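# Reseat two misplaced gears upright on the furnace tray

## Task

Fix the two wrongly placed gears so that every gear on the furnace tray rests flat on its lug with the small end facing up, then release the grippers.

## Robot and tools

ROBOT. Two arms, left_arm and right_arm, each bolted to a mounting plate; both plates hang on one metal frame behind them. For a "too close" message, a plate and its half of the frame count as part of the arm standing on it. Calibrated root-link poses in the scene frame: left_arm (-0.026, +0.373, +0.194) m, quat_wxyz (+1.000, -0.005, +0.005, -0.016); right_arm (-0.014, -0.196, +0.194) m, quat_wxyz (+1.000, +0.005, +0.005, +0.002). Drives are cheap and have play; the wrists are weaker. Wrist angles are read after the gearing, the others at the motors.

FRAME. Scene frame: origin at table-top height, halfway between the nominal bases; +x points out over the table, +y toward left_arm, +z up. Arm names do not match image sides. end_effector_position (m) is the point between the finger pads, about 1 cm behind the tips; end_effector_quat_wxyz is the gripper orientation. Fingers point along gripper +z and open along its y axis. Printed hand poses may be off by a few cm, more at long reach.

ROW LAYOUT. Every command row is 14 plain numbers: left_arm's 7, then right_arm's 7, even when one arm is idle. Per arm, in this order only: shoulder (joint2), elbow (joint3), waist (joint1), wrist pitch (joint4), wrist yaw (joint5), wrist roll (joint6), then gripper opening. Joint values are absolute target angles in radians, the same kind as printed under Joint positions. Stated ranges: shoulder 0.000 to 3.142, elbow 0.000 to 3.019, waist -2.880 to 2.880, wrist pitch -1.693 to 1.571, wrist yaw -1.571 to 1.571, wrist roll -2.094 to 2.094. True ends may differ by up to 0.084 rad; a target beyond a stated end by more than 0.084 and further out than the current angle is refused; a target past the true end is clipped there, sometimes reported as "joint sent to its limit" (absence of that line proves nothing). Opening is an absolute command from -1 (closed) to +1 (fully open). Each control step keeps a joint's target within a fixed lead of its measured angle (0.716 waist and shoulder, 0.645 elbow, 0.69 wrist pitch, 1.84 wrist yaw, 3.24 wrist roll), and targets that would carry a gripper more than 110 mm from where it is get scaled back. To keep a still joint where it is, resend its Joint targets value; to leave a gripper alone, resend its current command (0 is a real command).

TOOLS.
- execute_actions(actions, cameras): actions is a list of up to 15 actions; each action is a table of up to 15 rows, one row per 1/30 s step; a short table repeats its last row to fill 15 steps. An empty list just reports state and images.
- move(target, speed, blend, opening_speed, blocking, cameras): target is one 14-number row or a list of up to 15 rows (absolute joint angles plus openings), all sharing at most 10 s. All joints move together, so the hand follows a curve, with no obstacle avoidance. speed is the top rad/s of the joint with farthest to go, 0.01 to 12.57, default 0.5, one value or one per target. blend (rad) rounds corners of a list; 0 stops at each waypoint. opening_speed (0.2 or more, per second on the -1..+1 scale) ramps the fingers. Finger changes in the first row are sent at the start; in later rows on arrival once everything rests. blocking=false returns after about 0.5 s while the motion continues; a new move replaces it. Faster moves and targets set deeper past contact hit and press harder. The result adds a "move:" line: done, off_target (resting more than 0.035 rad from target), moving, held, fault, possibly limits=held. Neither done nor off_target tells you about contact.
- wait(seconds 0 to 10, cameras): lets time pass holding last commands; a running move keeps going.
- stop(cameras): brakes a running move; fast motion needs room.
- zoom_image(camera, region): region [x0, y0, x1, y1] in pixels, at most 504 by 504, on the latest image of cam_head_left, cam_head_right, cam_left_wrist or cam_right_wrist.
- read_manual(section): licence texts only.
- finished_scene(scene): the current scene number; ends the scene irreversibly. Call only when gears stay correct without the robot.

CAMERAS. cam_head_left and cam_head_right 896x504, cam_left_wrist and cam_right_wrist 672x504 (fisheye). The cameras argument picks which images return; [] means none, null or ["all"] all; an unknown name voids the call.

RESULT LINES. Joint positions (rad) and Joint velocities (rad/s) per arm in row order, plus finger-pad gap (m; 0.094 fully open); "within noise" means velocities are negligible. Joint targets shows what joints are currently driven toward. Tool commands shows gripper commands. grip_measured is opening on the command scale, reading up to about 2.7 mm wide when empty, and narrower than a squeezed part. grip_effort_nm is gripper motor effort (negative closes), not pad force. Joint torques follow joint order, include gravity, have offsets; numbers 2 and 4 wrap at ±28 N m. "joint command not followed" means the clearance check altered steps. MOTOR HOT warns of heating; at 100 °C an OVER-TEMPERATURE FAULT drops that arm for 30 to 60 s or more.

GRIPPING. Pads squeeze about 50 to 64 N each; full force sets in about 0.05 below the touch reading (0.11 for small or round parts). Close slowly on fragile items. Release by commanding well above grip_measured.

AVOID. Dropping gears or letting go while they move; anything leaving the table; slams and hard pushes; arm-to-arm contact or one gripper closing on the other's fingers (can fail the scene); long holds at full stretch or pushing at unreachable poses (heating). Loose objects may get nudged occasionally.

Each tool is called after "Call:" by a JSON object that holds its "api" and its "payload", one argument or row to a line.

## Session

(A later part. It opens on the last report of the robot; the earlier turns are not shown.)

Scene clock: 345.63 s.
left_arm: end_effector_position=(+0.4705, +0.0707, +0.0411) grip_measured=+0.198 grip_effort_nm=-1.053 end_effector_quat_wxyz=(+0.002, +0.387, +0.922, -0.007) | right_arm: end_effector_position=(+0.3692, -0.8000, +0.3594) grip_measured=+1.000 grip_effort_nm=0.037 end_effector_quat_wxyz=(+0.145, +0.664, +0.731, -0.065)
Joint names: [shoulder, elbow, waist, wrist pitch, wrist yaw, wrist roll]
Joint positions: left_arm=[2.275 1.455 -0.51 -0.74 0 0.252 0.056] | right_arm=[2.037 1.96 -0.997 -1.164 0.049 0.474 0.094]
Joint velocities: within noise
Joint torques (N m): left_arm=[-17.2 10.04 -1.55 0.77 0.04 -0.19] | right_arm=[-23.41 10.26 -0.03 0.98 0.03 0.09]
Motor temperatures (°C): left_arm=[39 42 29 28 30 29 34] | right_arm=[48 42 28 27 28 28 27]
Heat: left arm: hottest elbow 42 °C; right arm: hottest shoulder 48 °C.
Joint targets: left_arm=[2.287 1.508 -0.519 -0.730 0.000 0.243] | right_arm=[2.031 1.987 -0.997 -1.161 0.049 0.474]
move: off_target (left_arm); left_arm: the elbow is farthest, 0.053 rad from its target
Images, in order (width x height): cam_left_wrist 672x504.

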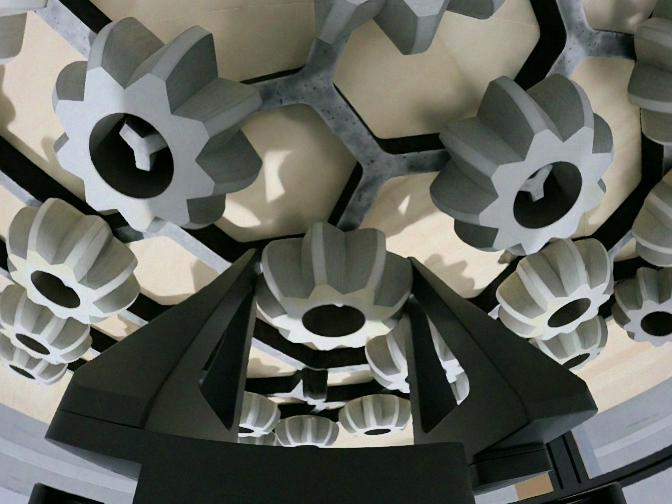

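Call:
{"api": "move", "payload": {
  "target": [2.297,1.508,-0.519,-0.72,0,0.245,-0.1,2.031,1.987,-0.997,-1.161,0.049,0.474,1],
  "speed": 0.03,
  "cameras": ["cam_left_wrist"]
}}

Call:
{"api": "move", "payload": {
  "target": [2.306,1.505,-0.519,-0.711,0,0.245,-0.1,2.031,1.987,-0.997,-1.161,0.049,0.474,1],
  "speed": 0.03,
  "cameras": ["cam_left_wrist"]
}}

Call:
{"api": "zoom_image", "payload": {
  "camera": "cam_left_wrist",
  "region": [200, 180, 470, 380]
}}

Scene clock: 356.00 s.
left_arm: end_effector_position=(+0.4709, +0.0705, +0.0397) grip_measured=+0.198 grip_effort_nm=-1.062 end_effector_quat_wxyz=(+0.003, +0.386, +0.922, -0.007) | right_arm: end_effector_position=(+0.3692, -0.8000, +0.3594) grip_measured=+1.000 grip_effort_nm=0.032 end_effector_quat_wxyz=(+0.145, +0.664, +0.731, -0.065)
Joint names: [shoulder, elbow, waist, wrist pitch, wrist yaw, wrist roll]
Joint positions: left_arm=[2.278 1.456 -0.51 -0.737 0 0.251 0.056] | right_arm=[2.037 1.96 -0.997 -1.164 0.049 0.474 0.094]
Joint velocities: within noise
Joint torques (N m): left_arm=[-16.62 9.99 -1.49 1.06 0.04 -0.18] | right_arm=[-23.47 10.25 -0.03 1.01 0.03 0.09]
Motor temperatures (°C): left_arm=[39 43 29 28 30 29 34] | right_arm=[48 42 28 27 28 28 27]
Heat: left arm: hottest elbow 43 °C; right arm: hottest shoulder 48 °C.
Joint targets: left_arm=[2.297 1.508 -0.519 -0.720 0.000 0.243] | right_arm=[2.031 1.987 -0.997 -1.161 0.049 0.474]
move: off_target (left_arm); left_arm: the elbow is farthest, 0.052 rad from its target
Images, in order (width x height): cam_left_wrist 672x504.

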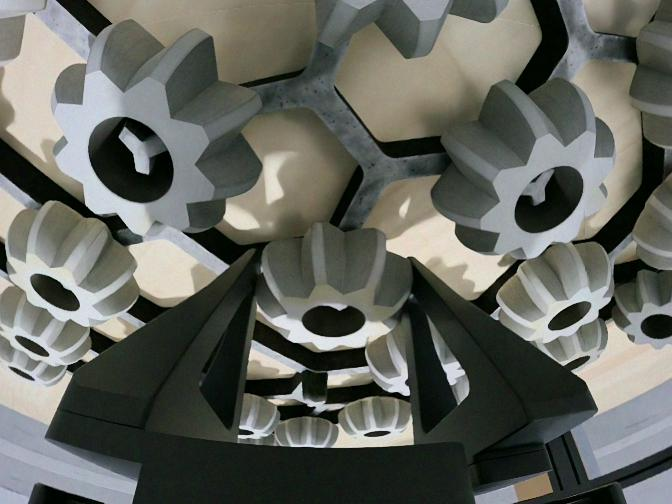

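Scene clock: 356.70 s.
left_arm: end_effector_position=(+0.4711, +0.0703, +0.0395) grip_measured=+0.198 grip_effort_nm=-1.053 end_effector_quat_wxyz=(+0.003, +0.386, +0.922, -0.007) | right_arm: end_effector_position=(+0.3692, -0.8000, +0.3594) grip_measured=+1.000 grip_effort_nm=0.037 end_effector_quat_wxyz=(+0.145, +0.664, +0.731, -0.065)
Joint names: [shoulder, elbow, waist, wrist pitch, wrist yaw, wrist roll]
Joint positions: left_arm=[2.278 1.456 -0.51 -0.735 0 0.251 0.056] | right_arm=[2.037 1.96 -0.997 -1.164 0.049 0.474 0.094]
Joint velocities: within noise
Joint torques (N m): left_arm=[-15.97 9.73 -1.38 1.43 0.05 -0.17] | right_arm=[-23.41 10.26 0.03 1.02 0.03 0.1]
Motor temperatures (°C): left_arm=[39 43 29 28 30 29 34] | right_arm=[48 42 28 27 28 28 27]
Heat: left arm: hottest elbow 43 °C; right arm: hottest shoulder 48 °C.
Joint targets: left_arm=[2.306 1.505 -0.519 -0.710 0.000 0.245] | right_arm=[2.031 1.987 -0.997 -1.161 0.049 0.474]
move: off_target (left_arm); left_arm: the elbow is farthest, 0.049 rad from its target
Images, in order (width x height): cam_left_wrist 672x504.

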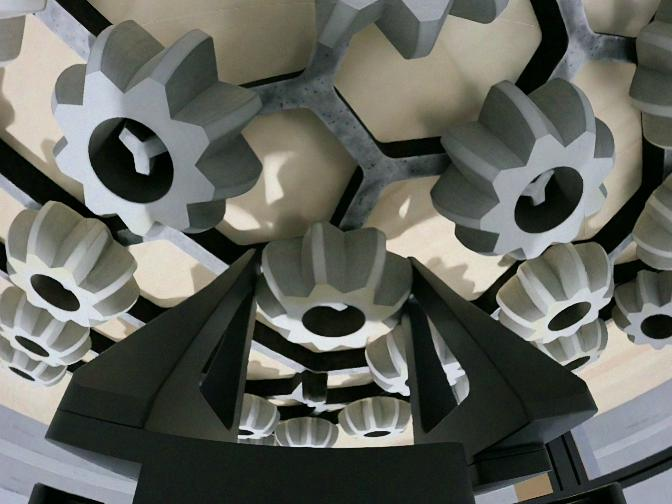

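Scaled by 1.867 from the camera's 672x504 image, which has a finer 960x720 frame.

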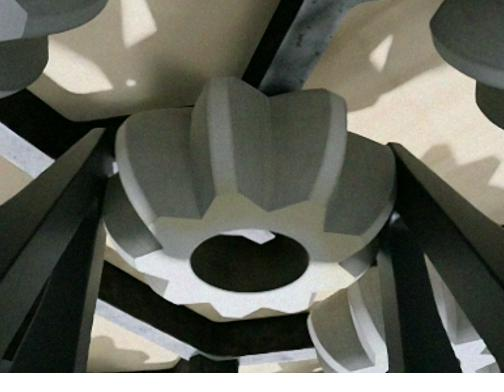

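Call:
{"api": "move", "payload": {
  "target": [2.292,1.505,-0.514,-0.722,0,0.25,0.38,2.031,1.987,-0.997,-1.161,0.049,0.474,1],
  "opening_speed": 0.2,
  "cameras": ["cam_left_wrist"]
}}

Call:
{"api": "zoom_image", "payload": {
  "camera": "cam_left_wrist",
  "region": [200, 180, 470, 380]
}}

Scene clock: 363.17 s.
left_arm: end_effector_position=(+0.4748, +0.0679, +0.0415) grip_measured=+0.377 grip_effort_nm=0.120 end_effector_quat_wxyz=(+0.008, +0.387, +0.922, -0.009) | right_arm: end_effector_position=(+0.3692, -0.8000, +0.3594) grip_measured=+1.000 grip_effort_nm=0.037 end_effector_quat_wxyz=(+0.145, +0.664, +0.731, -0.065)
Joint names: [shoulder, elbow, waist, wrist pitch, wrist yaw, wrist roll]
Joint positions: left_arm=[2.278 1.464 -0.51 -0.734 0.001 0.252 0.065] | right_arm=[2.037 1.96 -0.997 -1.164 0.049 0.474 0.094]
Joint velocities: within noise
Joint torques (N m): left_arm=[-17.14 9.22 -1.03 0.87 0.05 -0.12] | right_arm=[-23.41 10.28 -0.03 0.96 0.03 0.08]
Motor temperatures (°C): left_arm=[40 43 29 28 30 29 34] | right_arm=[48 42 28 27 28 28 27]
Heat: left arm: hottest elbow 43 °C; right arm: hottest shoulder 48 °C.
Joint targets: left_arm=[2.292 1.505 -0.514 -0.722 0.002 0.252] | right_arm=[2.031 1.987 -0.997 -1.161 0.049 0.474]
move: off_target (left_arm); left_arm: the elbow is farthest, 0.041 rad from its target
Images, in order (width x height): cam_left_wrist 672x504.

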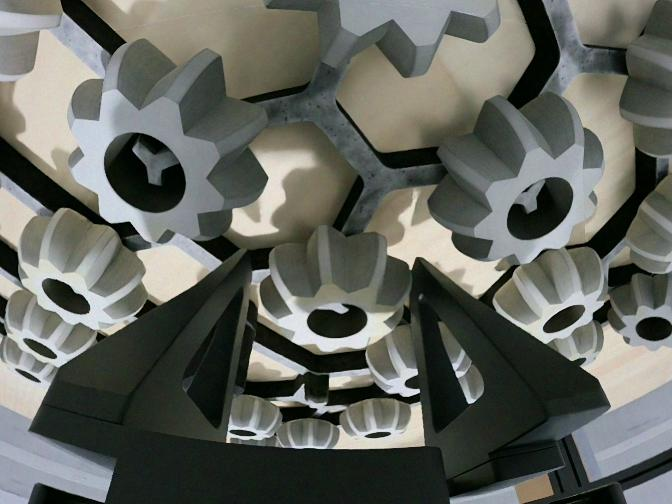

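Scaled by 1.867 from the camera's 672x504 image, which has a finer 960x720 frame.

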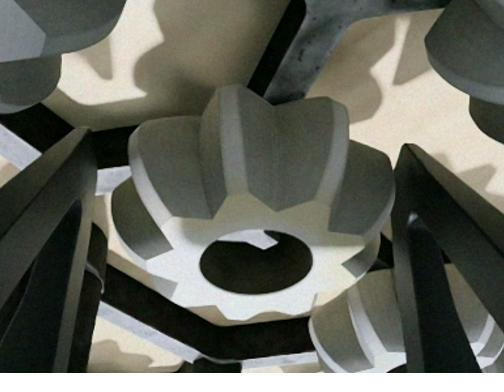

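Call:
{"api": "move", "payload": {
  "target": [
    [2.285,1.505,-0.514,-0.735,0,0.25,0.46,2.031,1.987,-0.997,-1.161,0.049,0.474,1],
    [2.09,1.505,-0.514,-0.93,0,0.25,0.46,2.031,1.987,-0.997,-1.161,0.049,0.474,1]
  ],
  "opening_speed": 0.3,
  "speed": 0.12,
  "cameras": ["cam_left_wrist","cam_head_left"]
}}

Call:
{"api": "zoom_image", "payload": {
  "camera": "cam_left_wrist",
  "region": [150, 60, 520, 340]
}}

Scene clock: 370.87 s.
left_arm: end_effector_position=(+0.4712, +0.0716, +0.1389) grip_measured=+0.457 grip_effort_nm=0.110 end_effector_quat_wxyz=(+0.002, +0.387, +0.922, -0.008) | right_arm: end_effector_position=(+0.3692, -0.8000, +0.3594) grip_measured=+1.000 grip_effort_nm=0.027 end_effector_quat_wxyz=(+0.145, +0.664, +0.731, -0.065)
Joint names: [shoulder, elbow, waist, wrist pitch, wrist yaw, wrist roll]
Joint positions: left_arm=[2.104 1.464 -0.51 -0.919 0.001 0.252 0.068] | right_arm=[2.037 1.96 -0.997 -1.164 0.049 0.474 0.094]
Joint velocities: within noise
Joint torques (N m): left_arm=[-18.37 10.26 -1.14 -0.27 -0.02 -0.12] | right_arm=[-23.36 10.25 0.03 0.98 0.04 0.09]
Motor temperatures (°C): left_arm=[41 43 29 28 30 29 33] | right_arm=[48 42 28 27 28 28 27]
Heat: left arm: hottest elbow 43 °C; right arm: hottest shoulder 48 °C.
Joint targets: left_arm=[2.090 1.505 -0.514 -0.931 0.000 0.250] | right_arm=[2.031 1.987 -0.997 -1.161 0.049 0.474]
move: off_target (left_arm); left_arm: the elbow is farthest, 0.041 rad from its target
Images, in order (width x height): cam_head_left 896x504, cam_left_wrist 672x504.

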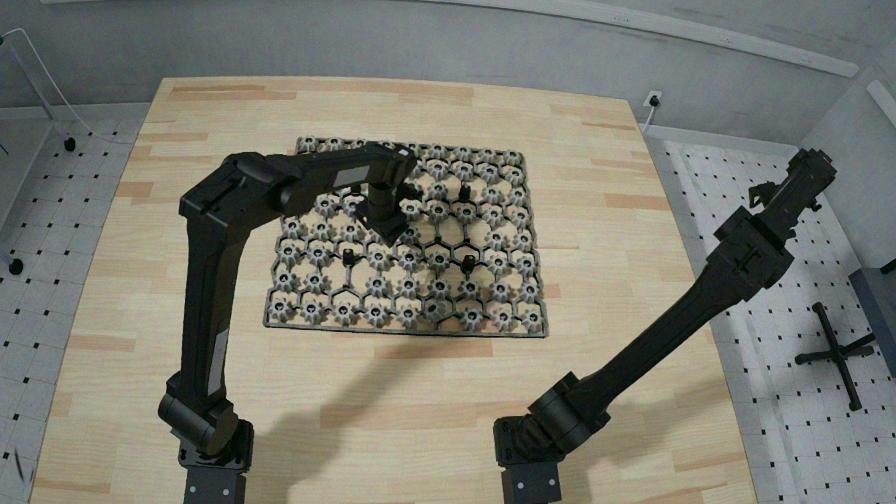

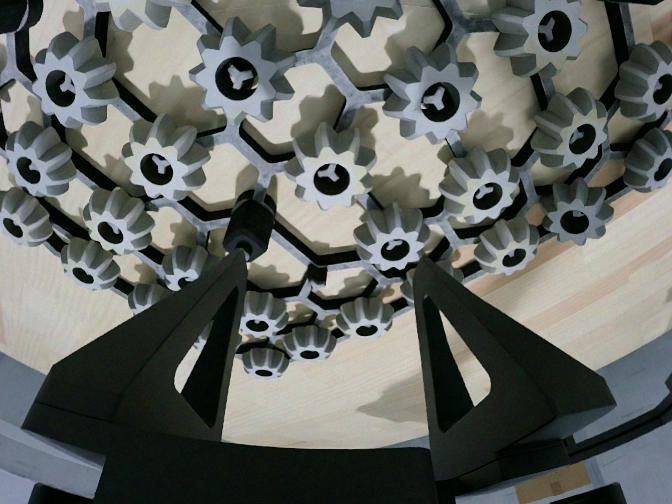

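Scaled by 1.362 from the camera's 672x504 image, which has a finer 960x720 frame.

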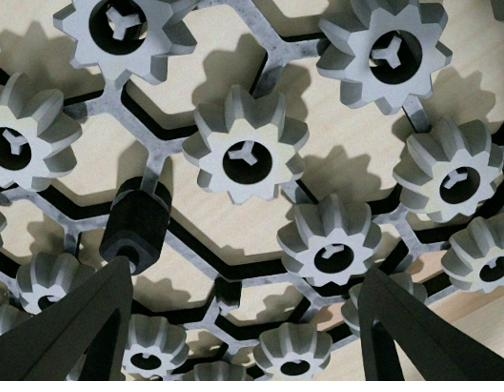

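Call:
{"api": "move", "payload": {
  "target": [2.13,1.39,-0.875,-0.83,0,1.45,0.6,2.031,1.987,-0.997,-1.161,0.049,0.474,1],
  "speed": 0.5,
  "cameras": ["cam_left_wrist","cam_head_left"]
}}

Call:
{"api": "zoom_image", "payload": {
  "camera": "cam_left_wrist",
  "region": [180, 60, 500, 340]
}}

Call:
{"api": "zoom_image", "payload": {
  "camera": "cam_head_left",
  "region": [320, 180, 420, 290]
}}

Scene clock: 386.80 s.
left_arm: end_effector_position=(+0.3245, -0.0756, +0.1226) grip_measured=+0.598 grip_effort_nm=0.105 end_effector_quat_wxyz=(+0.013, +0.920, +0.392, -0.004) | right_arm: end_effector_position=(+0.3692, -0.8000, +0.3594) grip_measured=+1.000 grip_effort_nm=0.042 end_effector_quat_wxyz=(+0.145, +0.664, +0.731, -0.065)
Joint names: [shoulder, elbow, waist, wrist pitch, wrist yaw, wrist roll]
Joint positions: left_arm=[2.104 1.399 -0.873 -0.843 0 1.432 0.075] | right_arm=[2.037 1.96 -0.997 -1.164 0.049 0.474 0.094]
Joint velocities: within noise
Joint torques (N m): left_arm=[-15.09 6.05 -0.91 0.79 0.06 0.05] | right_arm=[-23.53 10.29 -0.03 0.99 0.03 0.09]
Motor temperatures (°C): left_arm=[41 42 29 28 30 29 33] | right_arm=[48 43 28 27 28 28 27]
Heat: left arm: hottest elbow 42 °C; right arm: hottest shoulder 48 °C.
Joint targets: left_arm=[2.130 1.390 -0.875 -0.830 -0.002 1.448] | right_arm=[2.031 1.987 -0.997 -1.161 0.049 0.474]
move: done
Images, in order (width x height): cam_head_left 896x504, cam_left_wrist 672x504.

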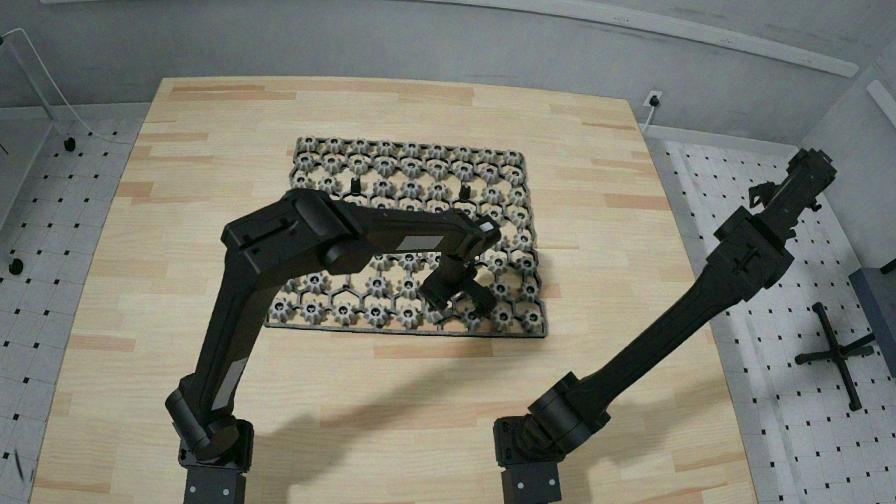

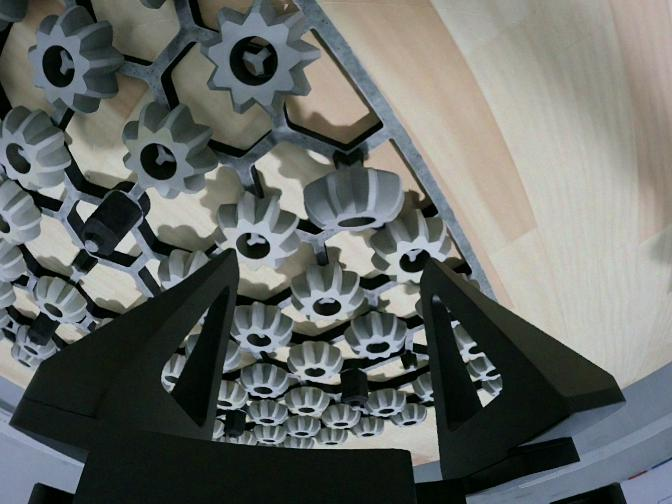

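Scaled by 1.575 from the camera's 672x504 image, which has a finer 960x720 frame.

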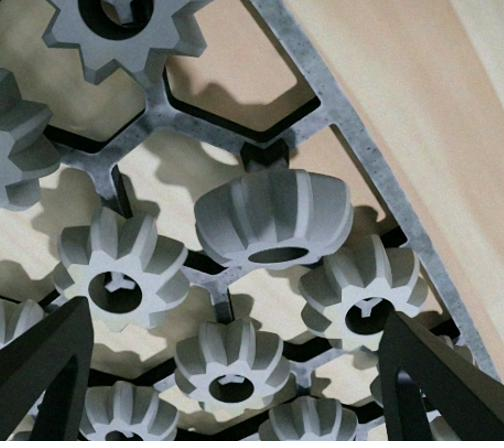

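Scaled by 4.582 from the camera's 896x504 image, which has a finer 1280x720 frame.

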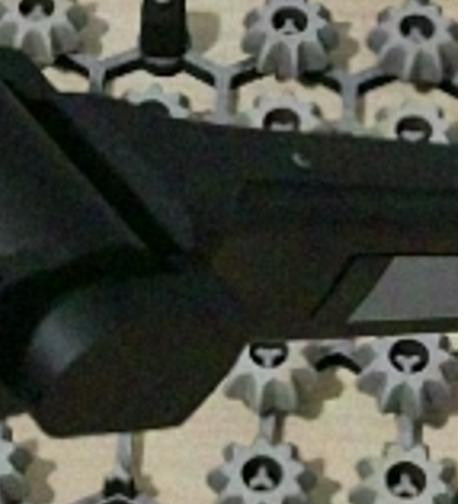

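Call:
{"api": "move", "payload": {
  "target": [2.21,1.38,-0.6285,-0.804,0.597,1.70,0.6,2.031,1.987,-0.997,-1.161,0.049,0.474,1],
  "speed": 0.3,
  "cameras": ["cam_left_wrist"]
}}

Call:
{"api": "zoom_image", "payload": {
  "camera": "cam_left_wrist",
  "region": [150, 50, 500, 330]
}}

Scene clock: 415.23 s.
left_arm: end_effector_position=(+0.3510, -0.0448, +0.1064) grip_measured=+0.598 grip_effort_nm=0.105 end_effector_quat_wxyz=(+0.129, +0.878, +0.374, -0.269) | right_arm: end_effector_position=(+0.3692, -0.8000, +0.3594) grip_measured=+1.000 grip_effort_nm=0.037 end_effector_quat_wxyz=(+0.145, +0.664, +0.731, -0.065)
Joint names: [shoulder, elbow, waist, wrist pitch, wrist yaw, wrist roll]
Joint positions: left_arm=[2.182 1.388 -0.631 -0.815 0.59 1.685 0.075] | right_arm=[2.037 1.96 -0.997 -1.164 0.049 0.474 0.094]
Joint velocities: within noise
Joint torques (N m): left_arm=[-15.03 5.38 -0.56 0.61 0.79 0.06] | right_arm=[-23.41 10.29 0.15 0.98 0.03 0.09]
Motor temperatures (°C): left_arm=[41 41 29 28 30 29 32] | right_arm=[48 43 28 27 28 28 27]
Heat: left arm: hottest shoulder 41 °C; right arm: hottest shoulder 48 °C.
Joint targets: left_arm=[2.210 1.380 -0.628 -0.803 0.597 1.701] | right_arm=[2.031 1.987 -0.997 -1.161 0.049 0.474]
move: done
Images, in order (width x height): cam_left_wrist 672x504.

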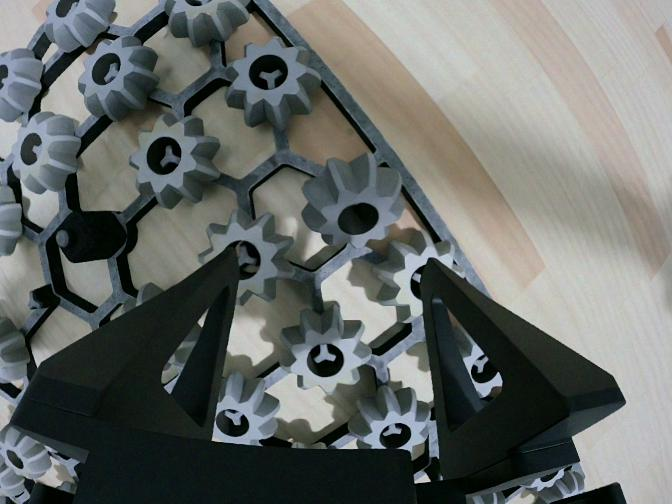

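Scaled by 1.440 from the camera's 672x504 image, which has a finer 960x720 frame.

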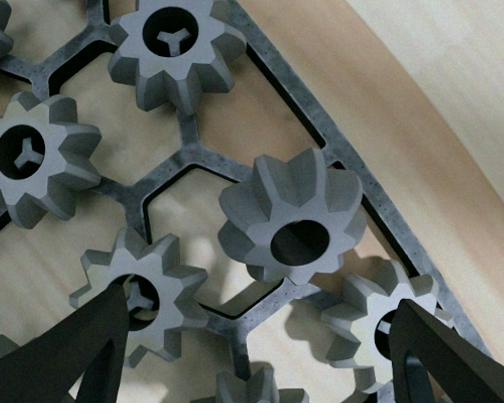

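Call:
{"api": "move", "payload": {
  "target": [2.265,1.37,-0.672,-0.73,0.605,1.67,0.45,2.031,1.987,-0.997,-1.161,0.049,0.474,1],
  "speed": 0.1,
  "cameras": ["cam_left_wrist"]
}}

Call:
{"api": "zoom_image", "payload": {
  "camera": "cam_left_wrist",
  "region": [180, 100, 480, 360]
}}

Scene clock: 426.00 s.
left_arm: end_effector_position=(+0.3323, -0.0575, +0.0741) grip_measured=+0.453 grip_effort_nm=-0.164 end_effector_quat_wxyz=(+0.128, +0.884, +0.357, -0.274) | right_arm: end_effector_position=(+0.3692, -0.8000, +0.3594) grip_measured=+1.000 grip_effort_nm=0.042 end_effector_quat_wxyz=(+0.145, +0.664, +0.731, -0.065)
Joint names: [shoulder, elbow, waist, wrist pitch, wrist yaw, wrist roll]
Joint positions: left_arm=[2.238 1.378 -0.666 -0.743 0.599 1.685 0.068] | right_arm=[2.037 1.96 -0.997 -1.164 0.049 0.474 0.094]
Joint velocities: within noise
Joint torques (N m): left_arm=[-15.27 5 -1.14 0.69 0.8 -0.27] | right_arm=[-23.41 10.28 -0.03 0.99 0.03 0.1]
Motor temperatures (°C): left_arm=[40 41 29 28 31 29 32] | right_arm=[48 43 28 27 28 28 27]
Heat: left arm: hottest elbow 41 °C; right arm: hottest shoulder 48 °C.
Joint targets: left_arm=[2.265 1.370 -0.672 -0.730 0.606 1.670] | right_arm=[2.031 1.987 -0.997 -1.161 0.049 0.474]
move: done
Images, in order (width x height): cam_left_wrist 672x504.

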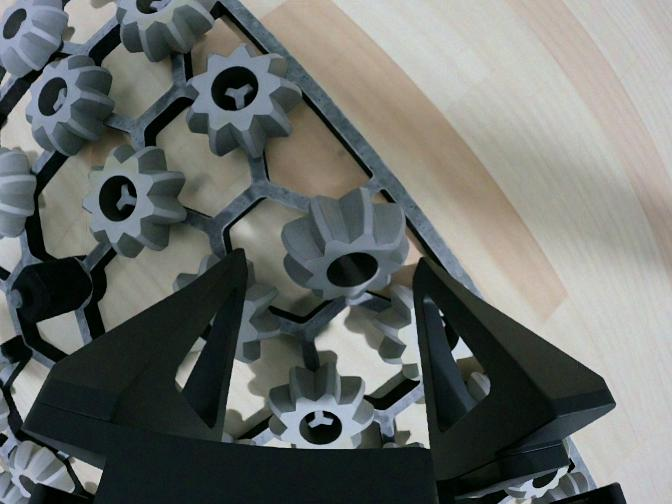

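Scaled by 1.680 from the camera's 672x504 image, which has a finer 960x720 frame.

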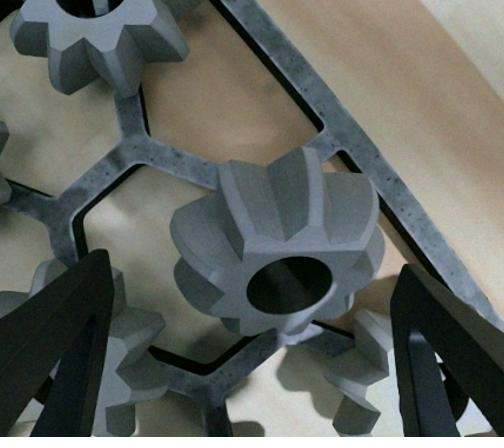

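Call:
{"api": "move", "payload": {
  "target": [2.265,1.343,-0.672,-0.704,0.605,1.66,0.45,2.031,1.987,-0.997,-1.161,0.049,0.474,1],
  "speed": 0.1,
  "cameras": ["cam_left_wrist"]
}}

Call:
{"api": "zoom_image", "payload": {
  "camera": "cam_left_wrist",
  "region": [180, 100, 480, 360]
}}

Scene clock: 434.87 s.
left_arm: end_effector_position=(+0.3264, -0.0526, +0.0676) grip_measured=+0.453 grip_effort_nm=-0.164 end_effector_quat_wxyz=(+0.128, +0.883, +0.359, -0.274) | right_arm: end_effector_position=(+0.3692, -0.8000, +0.3594) grip_measured=+1.000 grip_effort_nm=0.037 end_effector_quat_wxyz=(+0.145, +0.664, +0.731, -0.065)
Joint names: [shoulder, elbow, waist, wrist pitch, wrist yaw, wrist roll]
Joint positions: left_arm=[2.238 1.351 -0.666 -0.715 0.599 1.682 0.068] | right_arm=[2.037 1.96 -0.997 -1.164 0.049 0.474 0.094]
Joint velocities: within noise
Joint torques (N m): left_arm=[-15.15 4.79 -1.2 0.62 0.77 -0.26] | right_arm=[-23.53 10.28 0.03 0.98 0.03 0.09]
Motor temperatures (°C): left_arm=[39 41 29 28 31 29 32] | right_arm=[48 43 28 27 28 28 27]
Heat: left arm: hottest elbow 41 °C; right arm: hottest shoulder 48 °C.
Joint targets: left_arm=[2.265 1.343 -0.672 -0.703 0.605 1.666] | right_arm=[2.031 1.987 -0.997 -1.161 0.049 0.474]
move: done
Images, in order (width x height): cam_left_wrist 672x504.

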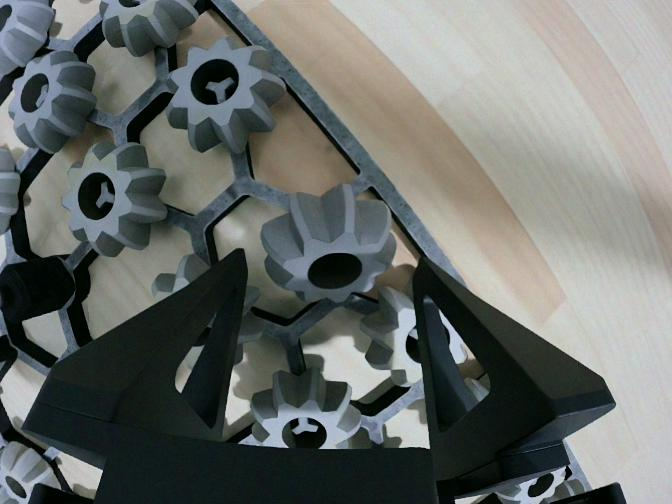

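Scaled by 1.680 from the camera's 672x504 image, which has a finer 960x720 frame.

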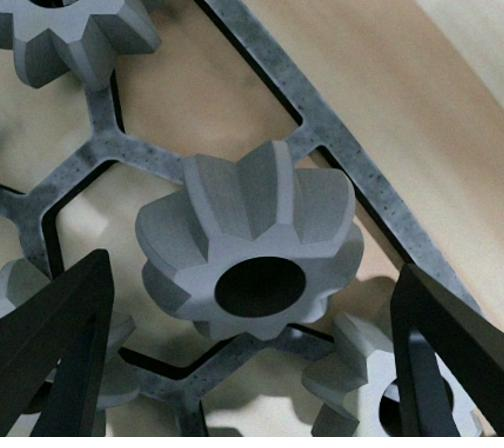

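Call:
{"api": "move", "payload": {
  "target": [2.285,1.343,-0.682,-0.684,0.605,1.65,0.45,2.031,1.987,-0.997,-1.161,0.049,0.474,1],
  "speed": 0.05,
  "cameras": ["cam_left_wrist"]
}}

Call:
{"api": "zoom_image", "payload": {
  "camera": "cam_left_wrist",
  "region": [180, 140, 480, 380]
}}

Scene clock: 444.20 s.
left_arm: end_effector_position=(+0.3221, -0.0552, +0.0574) grip_measured=+0.453 grip_effort_nm=-0.159 end_effector_quat_wxyz=(+0.126, +0.882, +0.361, -0.275) | right_arm: end_effector_position=(+0.3692, -0.8000, +0.3594) grip_measured=+1.000 grip_effort_nm=0.027 end_effector_quat_wxyz=(+0.145, +0.664, +0.731, -0.065)
Joint names: [shoulder, elbow, waist, wrist pitch, wrist yaw, wrist roll]
Joint positions: left_arm=[2.258 1.351 -0.675 -0.695 0.599 1.668 0.068] | right_arm=[2.037 1.96 -0.997 -1.164 0.049 0.474 0.094]
Joint velocities: within noise
Joint torques (N m): left_arm=[-15.21 4.66 -1.44 0.62 0.77 -0.27] | right_arm=[-23.41 10.26 0.03 1.01 0.03 0.09]
Motor temperatures (°C): left_arm=[39 40 29 28 31 29 32] | right_arm=[48 43 28 27 28 28 27]
Heat: left arm: hottest elbow 40 °C; right arm: hottest shoulder 48 °C.
Joint targets: left_arm=[2.285 1.343 -0.682 -0.684 0.605 1.652] | right_arm=[2.031 1.987 -0.997 -1.161 0.049 0.474]
move: done
Images, in order (width x height): cam_left_wrist 672x504.

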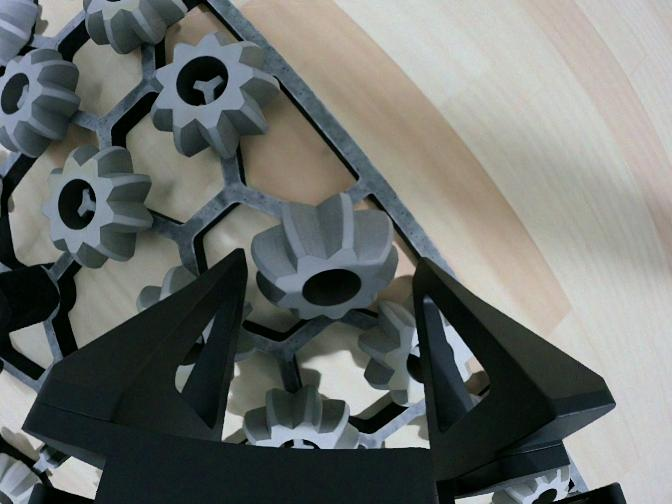

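Scaled by 1.680 from the camera's 672x504 image, which has a finer 960x720 frame.

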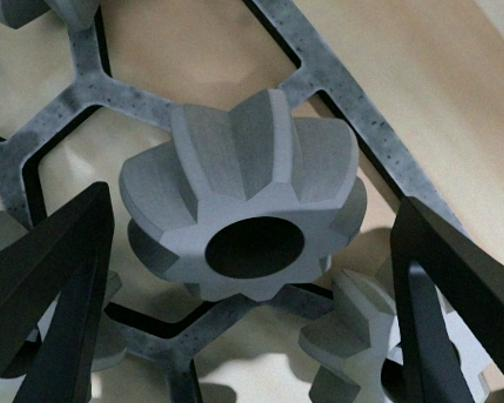

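Call:
{"api": "move", "payload": {
  "target": [2.304,1.343,-0.690,-0.653,0.605,1.645,0.45,2.031,1.987,-0.997,-1.161,0.049,0.474,1],
  "speed": 0.05,
  "cameras": ["cam_left_wrist"]
}}

Call:
{"api": "zoom_image", "payload": {
  "camera": "cam_left_wrist",
  "region": [180, 140, 480, 380]
}}

Scene clock: 451.67 s.
left_arm: end_effector_position=(+0.3203, -0.0592, +0.0490) grip_measured=+0.453 grip_effort_nm=-0.149 end_effector_quat_wxyz=(+0.129, +0.882, +0.360, -0.274) | right_arm: end_effector_position=(+0.3692, -0.8000, +0.3594) grip_measured=+1.000 grip_effort_nm=0.032 end_effector_quat_wxyz=(+0.145, +0.664, +0.731, -0.065)
Joint names: [shoulder, elbow, waist, wrist pitch, wrist yaw, wrist roll]
Joint positions: left_arm=[2.274 1.351 -0.682 -0.666 0.601 1.659 0.068] | right_arm=[2.037 1.96 -0.997 -1.164 0.049 0.474 0.094]
Joint velocities: within noise
Joint torques (N m): left_arm=[-14.97 4.59 -1.44 0.68 0.73 -0.26] | right_arm=[-23.47 10.26 0.03 0.98 0.03 0.09]
Motor temperatures (°C): left_arm=[39 40 29 28 31 29 32] | right_arm=[48 43 28 27 28 28 27]
Heat: left arm: hottest elbow 40 °C; right arm: hottest shoulder 48 °C.
Joint targets: left_arm=[2.304 1.343 -0.690 -0.654 0.606 1.643] | right_arm=[2.031 1.987 -0.997 -1.161 0.049 0.474]
move: done
Images, in order (width x height): cam_left_wrist 672x504.

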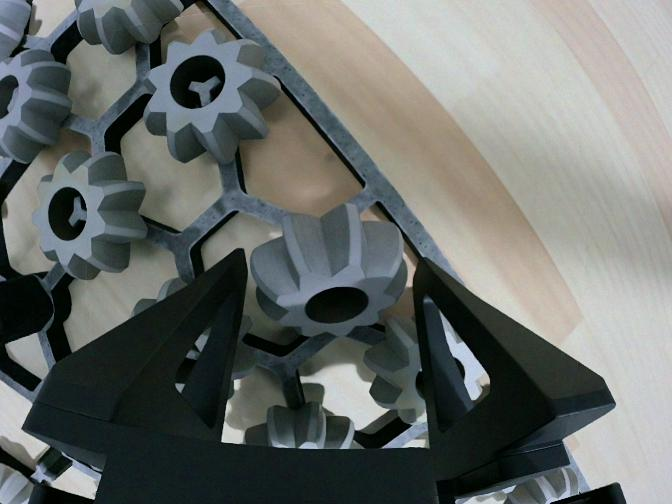

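Scaled by 1.680 from the camera's 672x504 image, which has a finer 960x720 frame.

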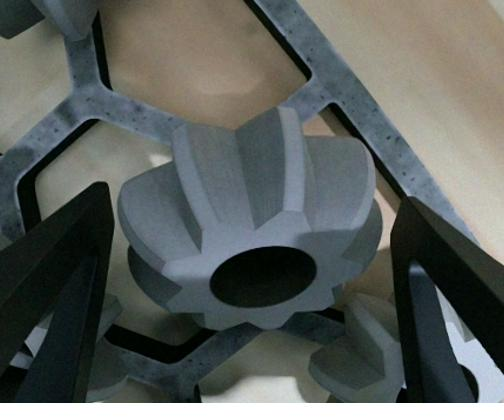

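Call:
{"api": "move", "payload": {
  "target": [2.308,1.343,-0.692,-0.65,0.605,1.645,-0.1,2.031,1.987,-0.997,-1.161,0.049,0.474,1],
  "opening_speed": 0.2,
  "cameras": ["cam_left_wrist"]
}}

Call:
{"api": "zoom_image", "payload": {
  "camera": "cam_left_wrist",
  "region": [180, 140, 480, 380]
}}

Scene clock: 460.57 s.
left_arm: end_effector_position=(+0.3194, -0.0604, +0.0479) grip_measured=+0.191 grip_effort_nm=-1.043 end_effector_quat_wxyz=(+0.129, +0.881, +0.363, -0.274) | right_arm: end_effector_position=(+0.3692, -0.8000, +0.3594) grip_measured=+1.000 grip_effort_nm=0.032 end_effector_quat_wxyz=(+0.145, +0.664, +0.731, -0.065)
Joint names: [shoulder, elbow, waist, wrist pitch, wrist yaw, wrist roll]
Joint positions: left_arm=[2.276 1.351 -0.685 -0.662 0.601 1.65 0.056] | right_arm=[2.037 1.96 -0.997 -1.164 0.049 0.474 0.094]
Joint velocities: within noise
Joint torques (N m): left_arm=[-14.92 4.57 -1.44 0.7 0.69 -0.23] | right_arm=[-23.36 10.26 0.03 0.99 0.04 0.09]
Motor temperatures (°C): left_arm=[39 39 29 28 31 29 32] | right_arm=[48 43 28 27 28 28 27]
Heat: left arm: hottest shoulder 39 °C; right arm: hottest shoulder 48 °C.
Joint targets: left_arm=[2.308 1.343 -0.692 -0.649 0.605 1.637] | right_arm=[2.031 1.987 -0.997 -1.161 0.049 0.474]
move: done
Images, in order (width x height): cam_left_wrist 672x504.

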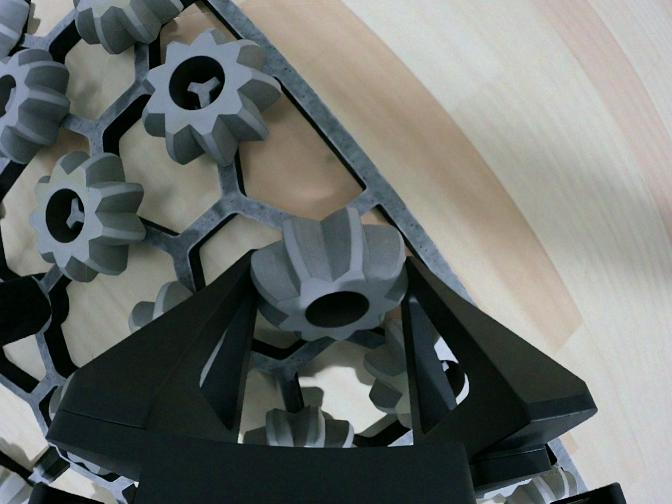

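Scaled by 1.680 from the camera's 672x504 image, which has a finer 960x720 frame.

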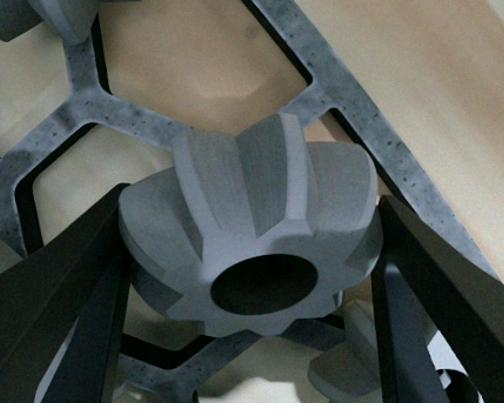

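Call:
{"api": "move", "payload": {
  "target": [
    [2.17,1.343,-0.692,-0.785,0.605,1.64,-0.1,2.031,1.987,-0.997,-1.161,0.049,0.474,1],
    [2.155,1.50,-0.887,-0.945,0.0,1.43,-0.1,2.031,1.987,-0.997,-1.161,0.049,0.474,1]
  ],
  "speed": 0.2,
  "cameras": ["cam_left_wrist"]
}}

Call:
{"api": "zoom_image", "payload": {
  "camera": "cam_left_wrist",
  "region": [180, 120, 480, 380]
}}

Scene clock: 481.33 s.
left_arm: end_effector_position=(+0.3108, -0.0677, +0.0880) grip_measured=+0.190 grip_effort_nm=-1.062 end_effector_quat_wxyz=(-0.044, +0.923, +0.381, -0.022) | right_arm: end_effector_position=(+0.3692, -0.8000, +0.3594) grip_measured=+1.000 grip_effort_nm=0.027 end_effector_quat_wxyz=(+0.145, +0.664, +0.731, -0.065)
Joint names: [shoulder, elbow, waist, wrist pitch, wrist yaw, wrist roll]
Joint positions: left_arm=[2.195 1.448 -0.881 -0.921 0.004 1.446 0.056] | right_arm=[2.037 1.96 -0.997 -1.164 0.049 0.474 0.094]
Joint velocities: within noise
Joint torques (N m): left_arm=[-20.31 10.26 -1.38 -0.68 -0.1 -0.26] | right_arm=[-23.36 10.29 -0.03 0.99 0.03 0.09]
Motor temperatures (°C): left_arm=[39 39 29 28 31 29 33] | right_arm=[49 43 28 27 28 28 27]
Heat: left arm: hottest shoulder 39 °C; right arm: hottest shoulder 49 °C.
Joint targets: left_arm=[2.155 1.500 -0.887 -0.935 -0.001 1.430] | right_arm=[2.031 1.987 -0.997 -1.161 0.049 0.474]
move: off_target (left_arm); left_arm: the elbow is farthest, 0.052 rad from its target
Images, in order (width x height): cam_left_wrist 672x504.

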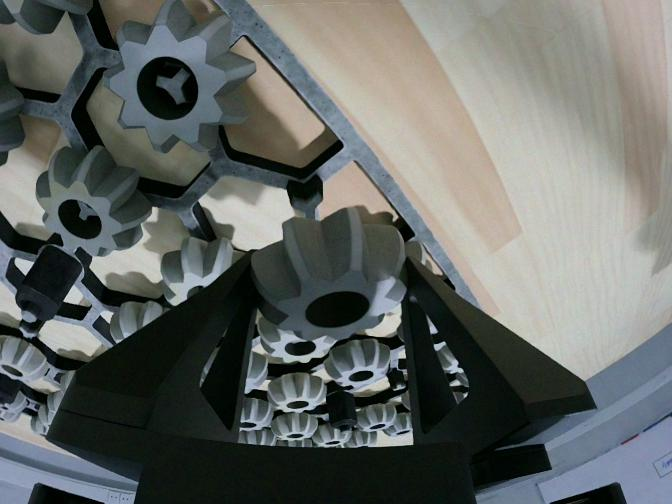

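Scaled by 1.680 from the camera's 672x504 image, which has a finer 960x720 frame.

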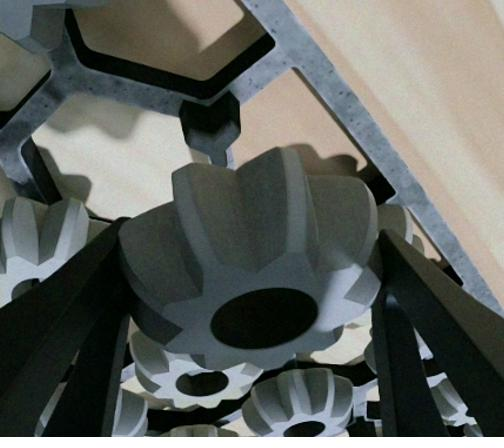

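Call:
{"api": "move", "payload": {
  "target": [
    [2.165,1.53,-0.899,-0.962,0.0,1.42,-0.1,2.031,1.987,-0.997,-1.161,0.049,0.474,1]
  ],
  "speed": 0.1,
  "cameras": ["cam_left_wrist"]
}}

Call:
{"api": "move", "payload": {
  "target": [
    [2.245,1.53,-0.899,-0.897,0.0,1.42,-0.1,2.031,1.987,-0.997,-1.161,0.049,0.474,1]
  ],
  "speed": 0.08,
  "cameras": ["cam_left_wrist"]
}}

Call:
{"api": "zoom_image", "payload": {
  "camera": "cam_left_wrist",
  "region": [180, 120, 480, 380]
}}

Scene clock: 499.03 s.
left_arm: end_effector_position=(+0.3107, -0.0777, +0.0964) grip_measured=+0.190 grip_effort_nm=-1.062 end_effector_quat_wxyz=(-0.043, +0.924, +0.380, -0.021) | right_arm: end_effector_position=(+0.3692, -0.8000, +0.3594) grip_measured=+1.000 grip_effort_nm=0.037 end_effector_quat_wxyz=(+0.145, +0.664, +0.731, -0.065)
Joint names: [shoulder, elbow, waist, wrist pitch, wrist yaw, wrist roll]
Joint positions: left_arm=[2.195 1.477 -0.892 -0.949 0.004 1.437 0.056] | right_arm=[2.037 1.96 -0.997 -1.164 0.049 0.474 0.094]
Joint velocities: within noise
Joint torques (N m): left_arm=[-19.66 10.51 -1.44 -0.69 -0.07 -0.26] | right_arm=[-23.36 10.26 0.03 0.96 0.04 0.09]
Motor temperatures (°C): left_arm=[42 40 29 28 31 29 33] | right_arm=[49 43 28 27 28 28 27]
Heat: left arm: hottest shoulder 42 °C; right arm: hottest shoulder 49 °C.
Joint targets: left_arm=[2.165 1.530 -0.899 -0.962 0.000 1.421] | right_arm=[2.031 1.987 -0.997 -1.161 0.049 0.474]
move: off_target (left_arm); left_arm: the elbow is farthest, 0.053 rad from its target
Images, in order (width x height): cam_left_wrist 672x504.

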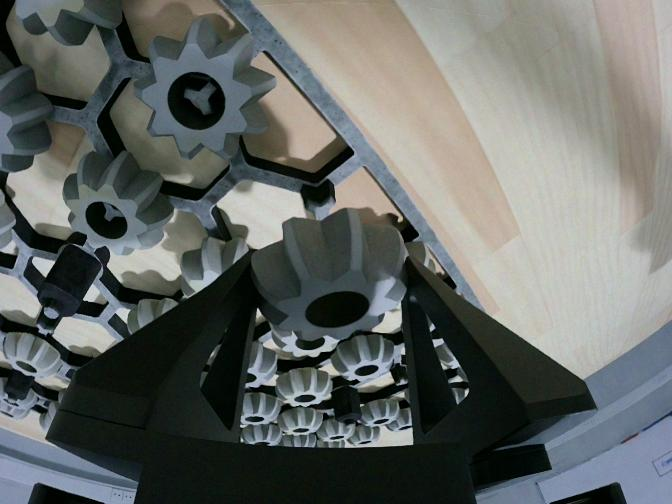

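Scene clock: 500.40 s.
left_arm: end_effector_position=(+0.3102, -0.0776, +0.0717) grip_measured=+0.190 grip_effort_nm=-1.057 end_effector_quat_wxyz=(-0.044, +0.923, +0.381, -0.021) | right_arm: end_effector_position=(+0.3692, -0.8000, +0.3594) grip_measured=+1.000 grip_effort_nm=0.032 end_effector_quat_wxyz=(+0.145, +0.664, +0.731, -0.065)
Joint names: [shoulder, elbow, waist, wrist pitch, wrist yaw, wrist roll]
Joint positions: left_arm=[2.238 1.477 -0.892 -0.907 0.004 1.435 0.056] | right_arm=[2.037 1.96 -0.997 -1.164 0.049 0.474 0.094]
Joint velocities: within noise
Joint torques (N m): left_arm=[-17.32 10.19 -1.32 0.36 -0.07 -0.26] | right_arm=[-23.36 10.26 0.03 1.01 0.03 0.09]
Motor temperatures (°C): left_arm=[42 40 29 28 31 29 33] | right_arm=[49 43 28 27 28 28 27]
Heat: left arm: hottest shoulder 42 °C; right arm: hottest shoulder 49 °C.
Joint targets: left_arm=[2.245 1.530 -0.899 -0.898 0.000 1.420] | right_arm=[2.031 1.987 -0.997 -1.161 0.049 0.474]
move: off_target (left_arm); left_arm: the elbow is farthest, 0.053 rad from its target
Images, in order (width x height): cam_left_wrist 672x504.

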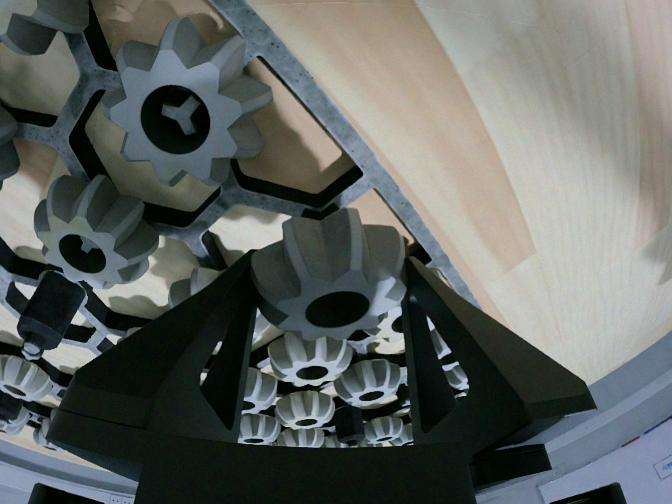

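Scaled by 1.680 from the camera's 672x504 image, which has a finer 960x720 frame.

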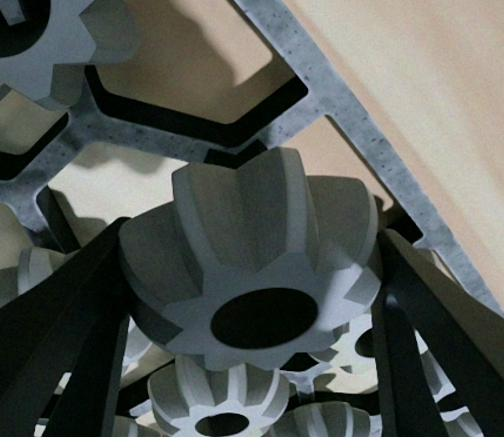

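Call:
{"api": "move", "payload": {
  "target": [
    [2.245,1.53,-0.881,-0.892,0.0,1.43,-0.1,2.031,1.987,-0.997,-1.161,0.049,0.474,1],
    [2.282,1.53,-0.881,-0.859,0.0,1.43,-0.1,2.031,1.987,-0.997,-1.161,0.049,0.474,1]
  ],
  "speed": 0.05,
  "cameras": ["cam_left_wrist"]
}}

Call:
{"api": "zoom_image", "payload": {
  "camera": "cam_left_wrist",
  "region": [180, 120, 480, 380]
}}

Scene clock: 515.23 s.
left_arm: end_effector_position=(+0.3121, -0.0773, +0.0533) grip_measured=+0.190 grip_effort_nm=-1.053 end_effector_quat_wxyz=(-0.042, +0.923, +0.382, -0.021) | right_arm: end_effector_position=(+0.3692, -0.8000, +0.3594) grip_measured=+1.000 grip_effort_nm=0.037 end_effector_quat_wxyz=(+0.145, +0.664, +0.731, -0.065)
Joint names: [shoulder, elbow, waist, wrist pitch, wrist yaw, wrist roll]
Joint positions: left_arm=[2.271 1.477 -0.889 -0.869 0.004 1.435 0.056] | right_arm=[2.037 1.96 -0.997 -1.164 0.049 0.474 0.094]
Joint velocities: within noise
Joint torques (N m): left_arm=[-17.14 10.02 -0.21 0.42 -0.04 -0.15] | right_arm=[-23.41 10.3 0.03 1.01 0.03 0.09]
Motor temperatures (°C): left_arm=[40 43 29 28 31 29 34] | right_arm=[49 43 28 27 28 28 27]
Heat: left arm: hottest elbow 43 °C; right arm: hottest shoulder 49 °C.
Joint targets: left_arm=[2.282 1.530 -0.881 -0.859 0.001 1.430] | right_arm=[2.031 1.987 -0.997 -1.161 0.049 0.474]
move: off_target (left_arm); left_arm: the elbow is farthest, 0.053 rad from its target
Images, in order (width x height): cam_left_wrist 672x504.

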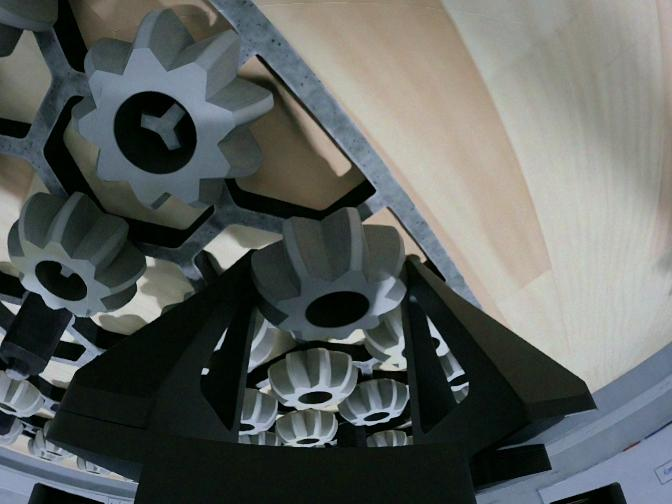

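Scaled by 1.680 from the camera's 672x504 image, which has a finer 960x720 frame.

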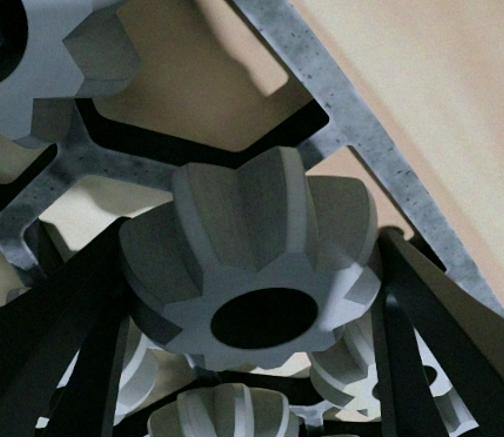

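Call:
{"api": "move", "payload": {
  "target": [
    [2.295,1.53,-0.881,-0.846,0.0,1.43,-0.1,2.031,1.987,-0.997,-1.161,0.049,0.474,1]
  ],
  "speed": 0.04,
  "cameras": ["cam_left_wrist"]
}}

Call:
{"api": "zoom_image", "payload": {
  "camera": "cam_left_wrist",
  "region": [220, 170, 440, 350]
}}

Scene clock: 520.40 s.
left_arm: end_effector_position=(+0.3115, -0.0763, +0.0465) grip_measured=+0.190 grip_effort_nm=-1.057 end_effector_quat_wxyz=(-0.043, +0.923, +0.382, -0.021) | right_arm: end_effector_position=(+0.3692, -0.8000, +0.3594) grip_measured=+1.000 grip_effort_nm=0.032 end_effector_quat_wxyz=(+0.145, +0.664, +0.731, -0.065)
Joint names: [shoulder, elbow, waist, wrist pitch, wrist yaw, wrist roll]
Joint positions: left_arm=[2.283 1.477 -0.888 -0.86 0.004 1.435 0.056] | right_arm=[2.037 1.96 -0.997 -1.164 0.049 0.474 0.094]
Joint velocities: within noise
Joint torques (N m): left_arm=[-17.08 9.94 -0.15 0.38 -0.06 -0.15] | right_arm=[-23.47 10.28 0.03 0.98 0.03 0.09]
Motor temperatures (°C): left_arm=[40 43 29 28 31 29 34] | right_arm=[49 43 28 27 28 28 27]
Heat: left arm: hottest elbow 43 °C; right arm: hottest shoulder 49 °C.
Joint targets: left_arm=[2.295 1.530 -0.881 -0.850 0.000 1.430] | right_arm=[2.031 1.987 -0.997 -1.161 0.049 0.474]
move: off_target (left_arm); left_arm: the elbow is farthest, 0.053 rad from its target
Images, in order (width x height): cam_left_wrist 672x504.

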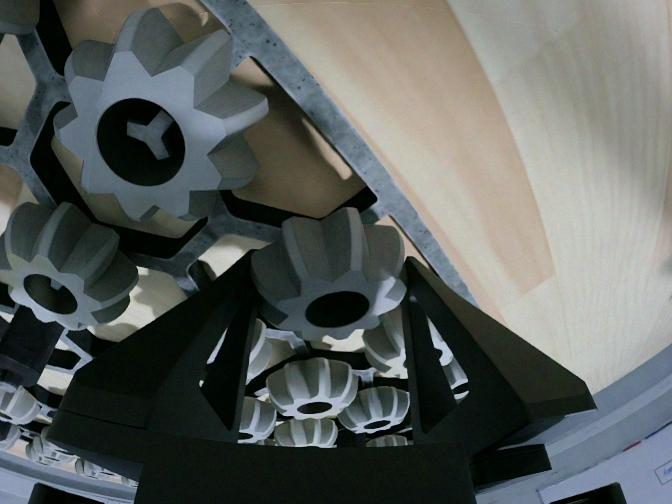

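Scaled by 2.291 from the camera's 672x504 image, which has a finer 960x720 frame.

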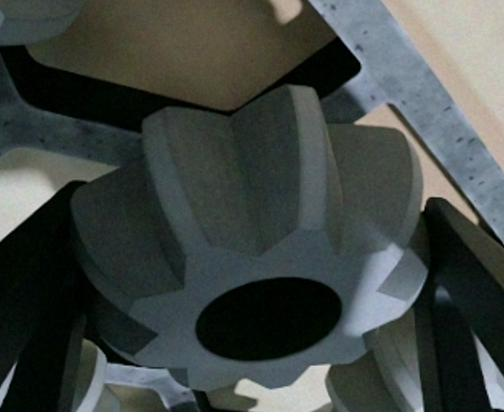

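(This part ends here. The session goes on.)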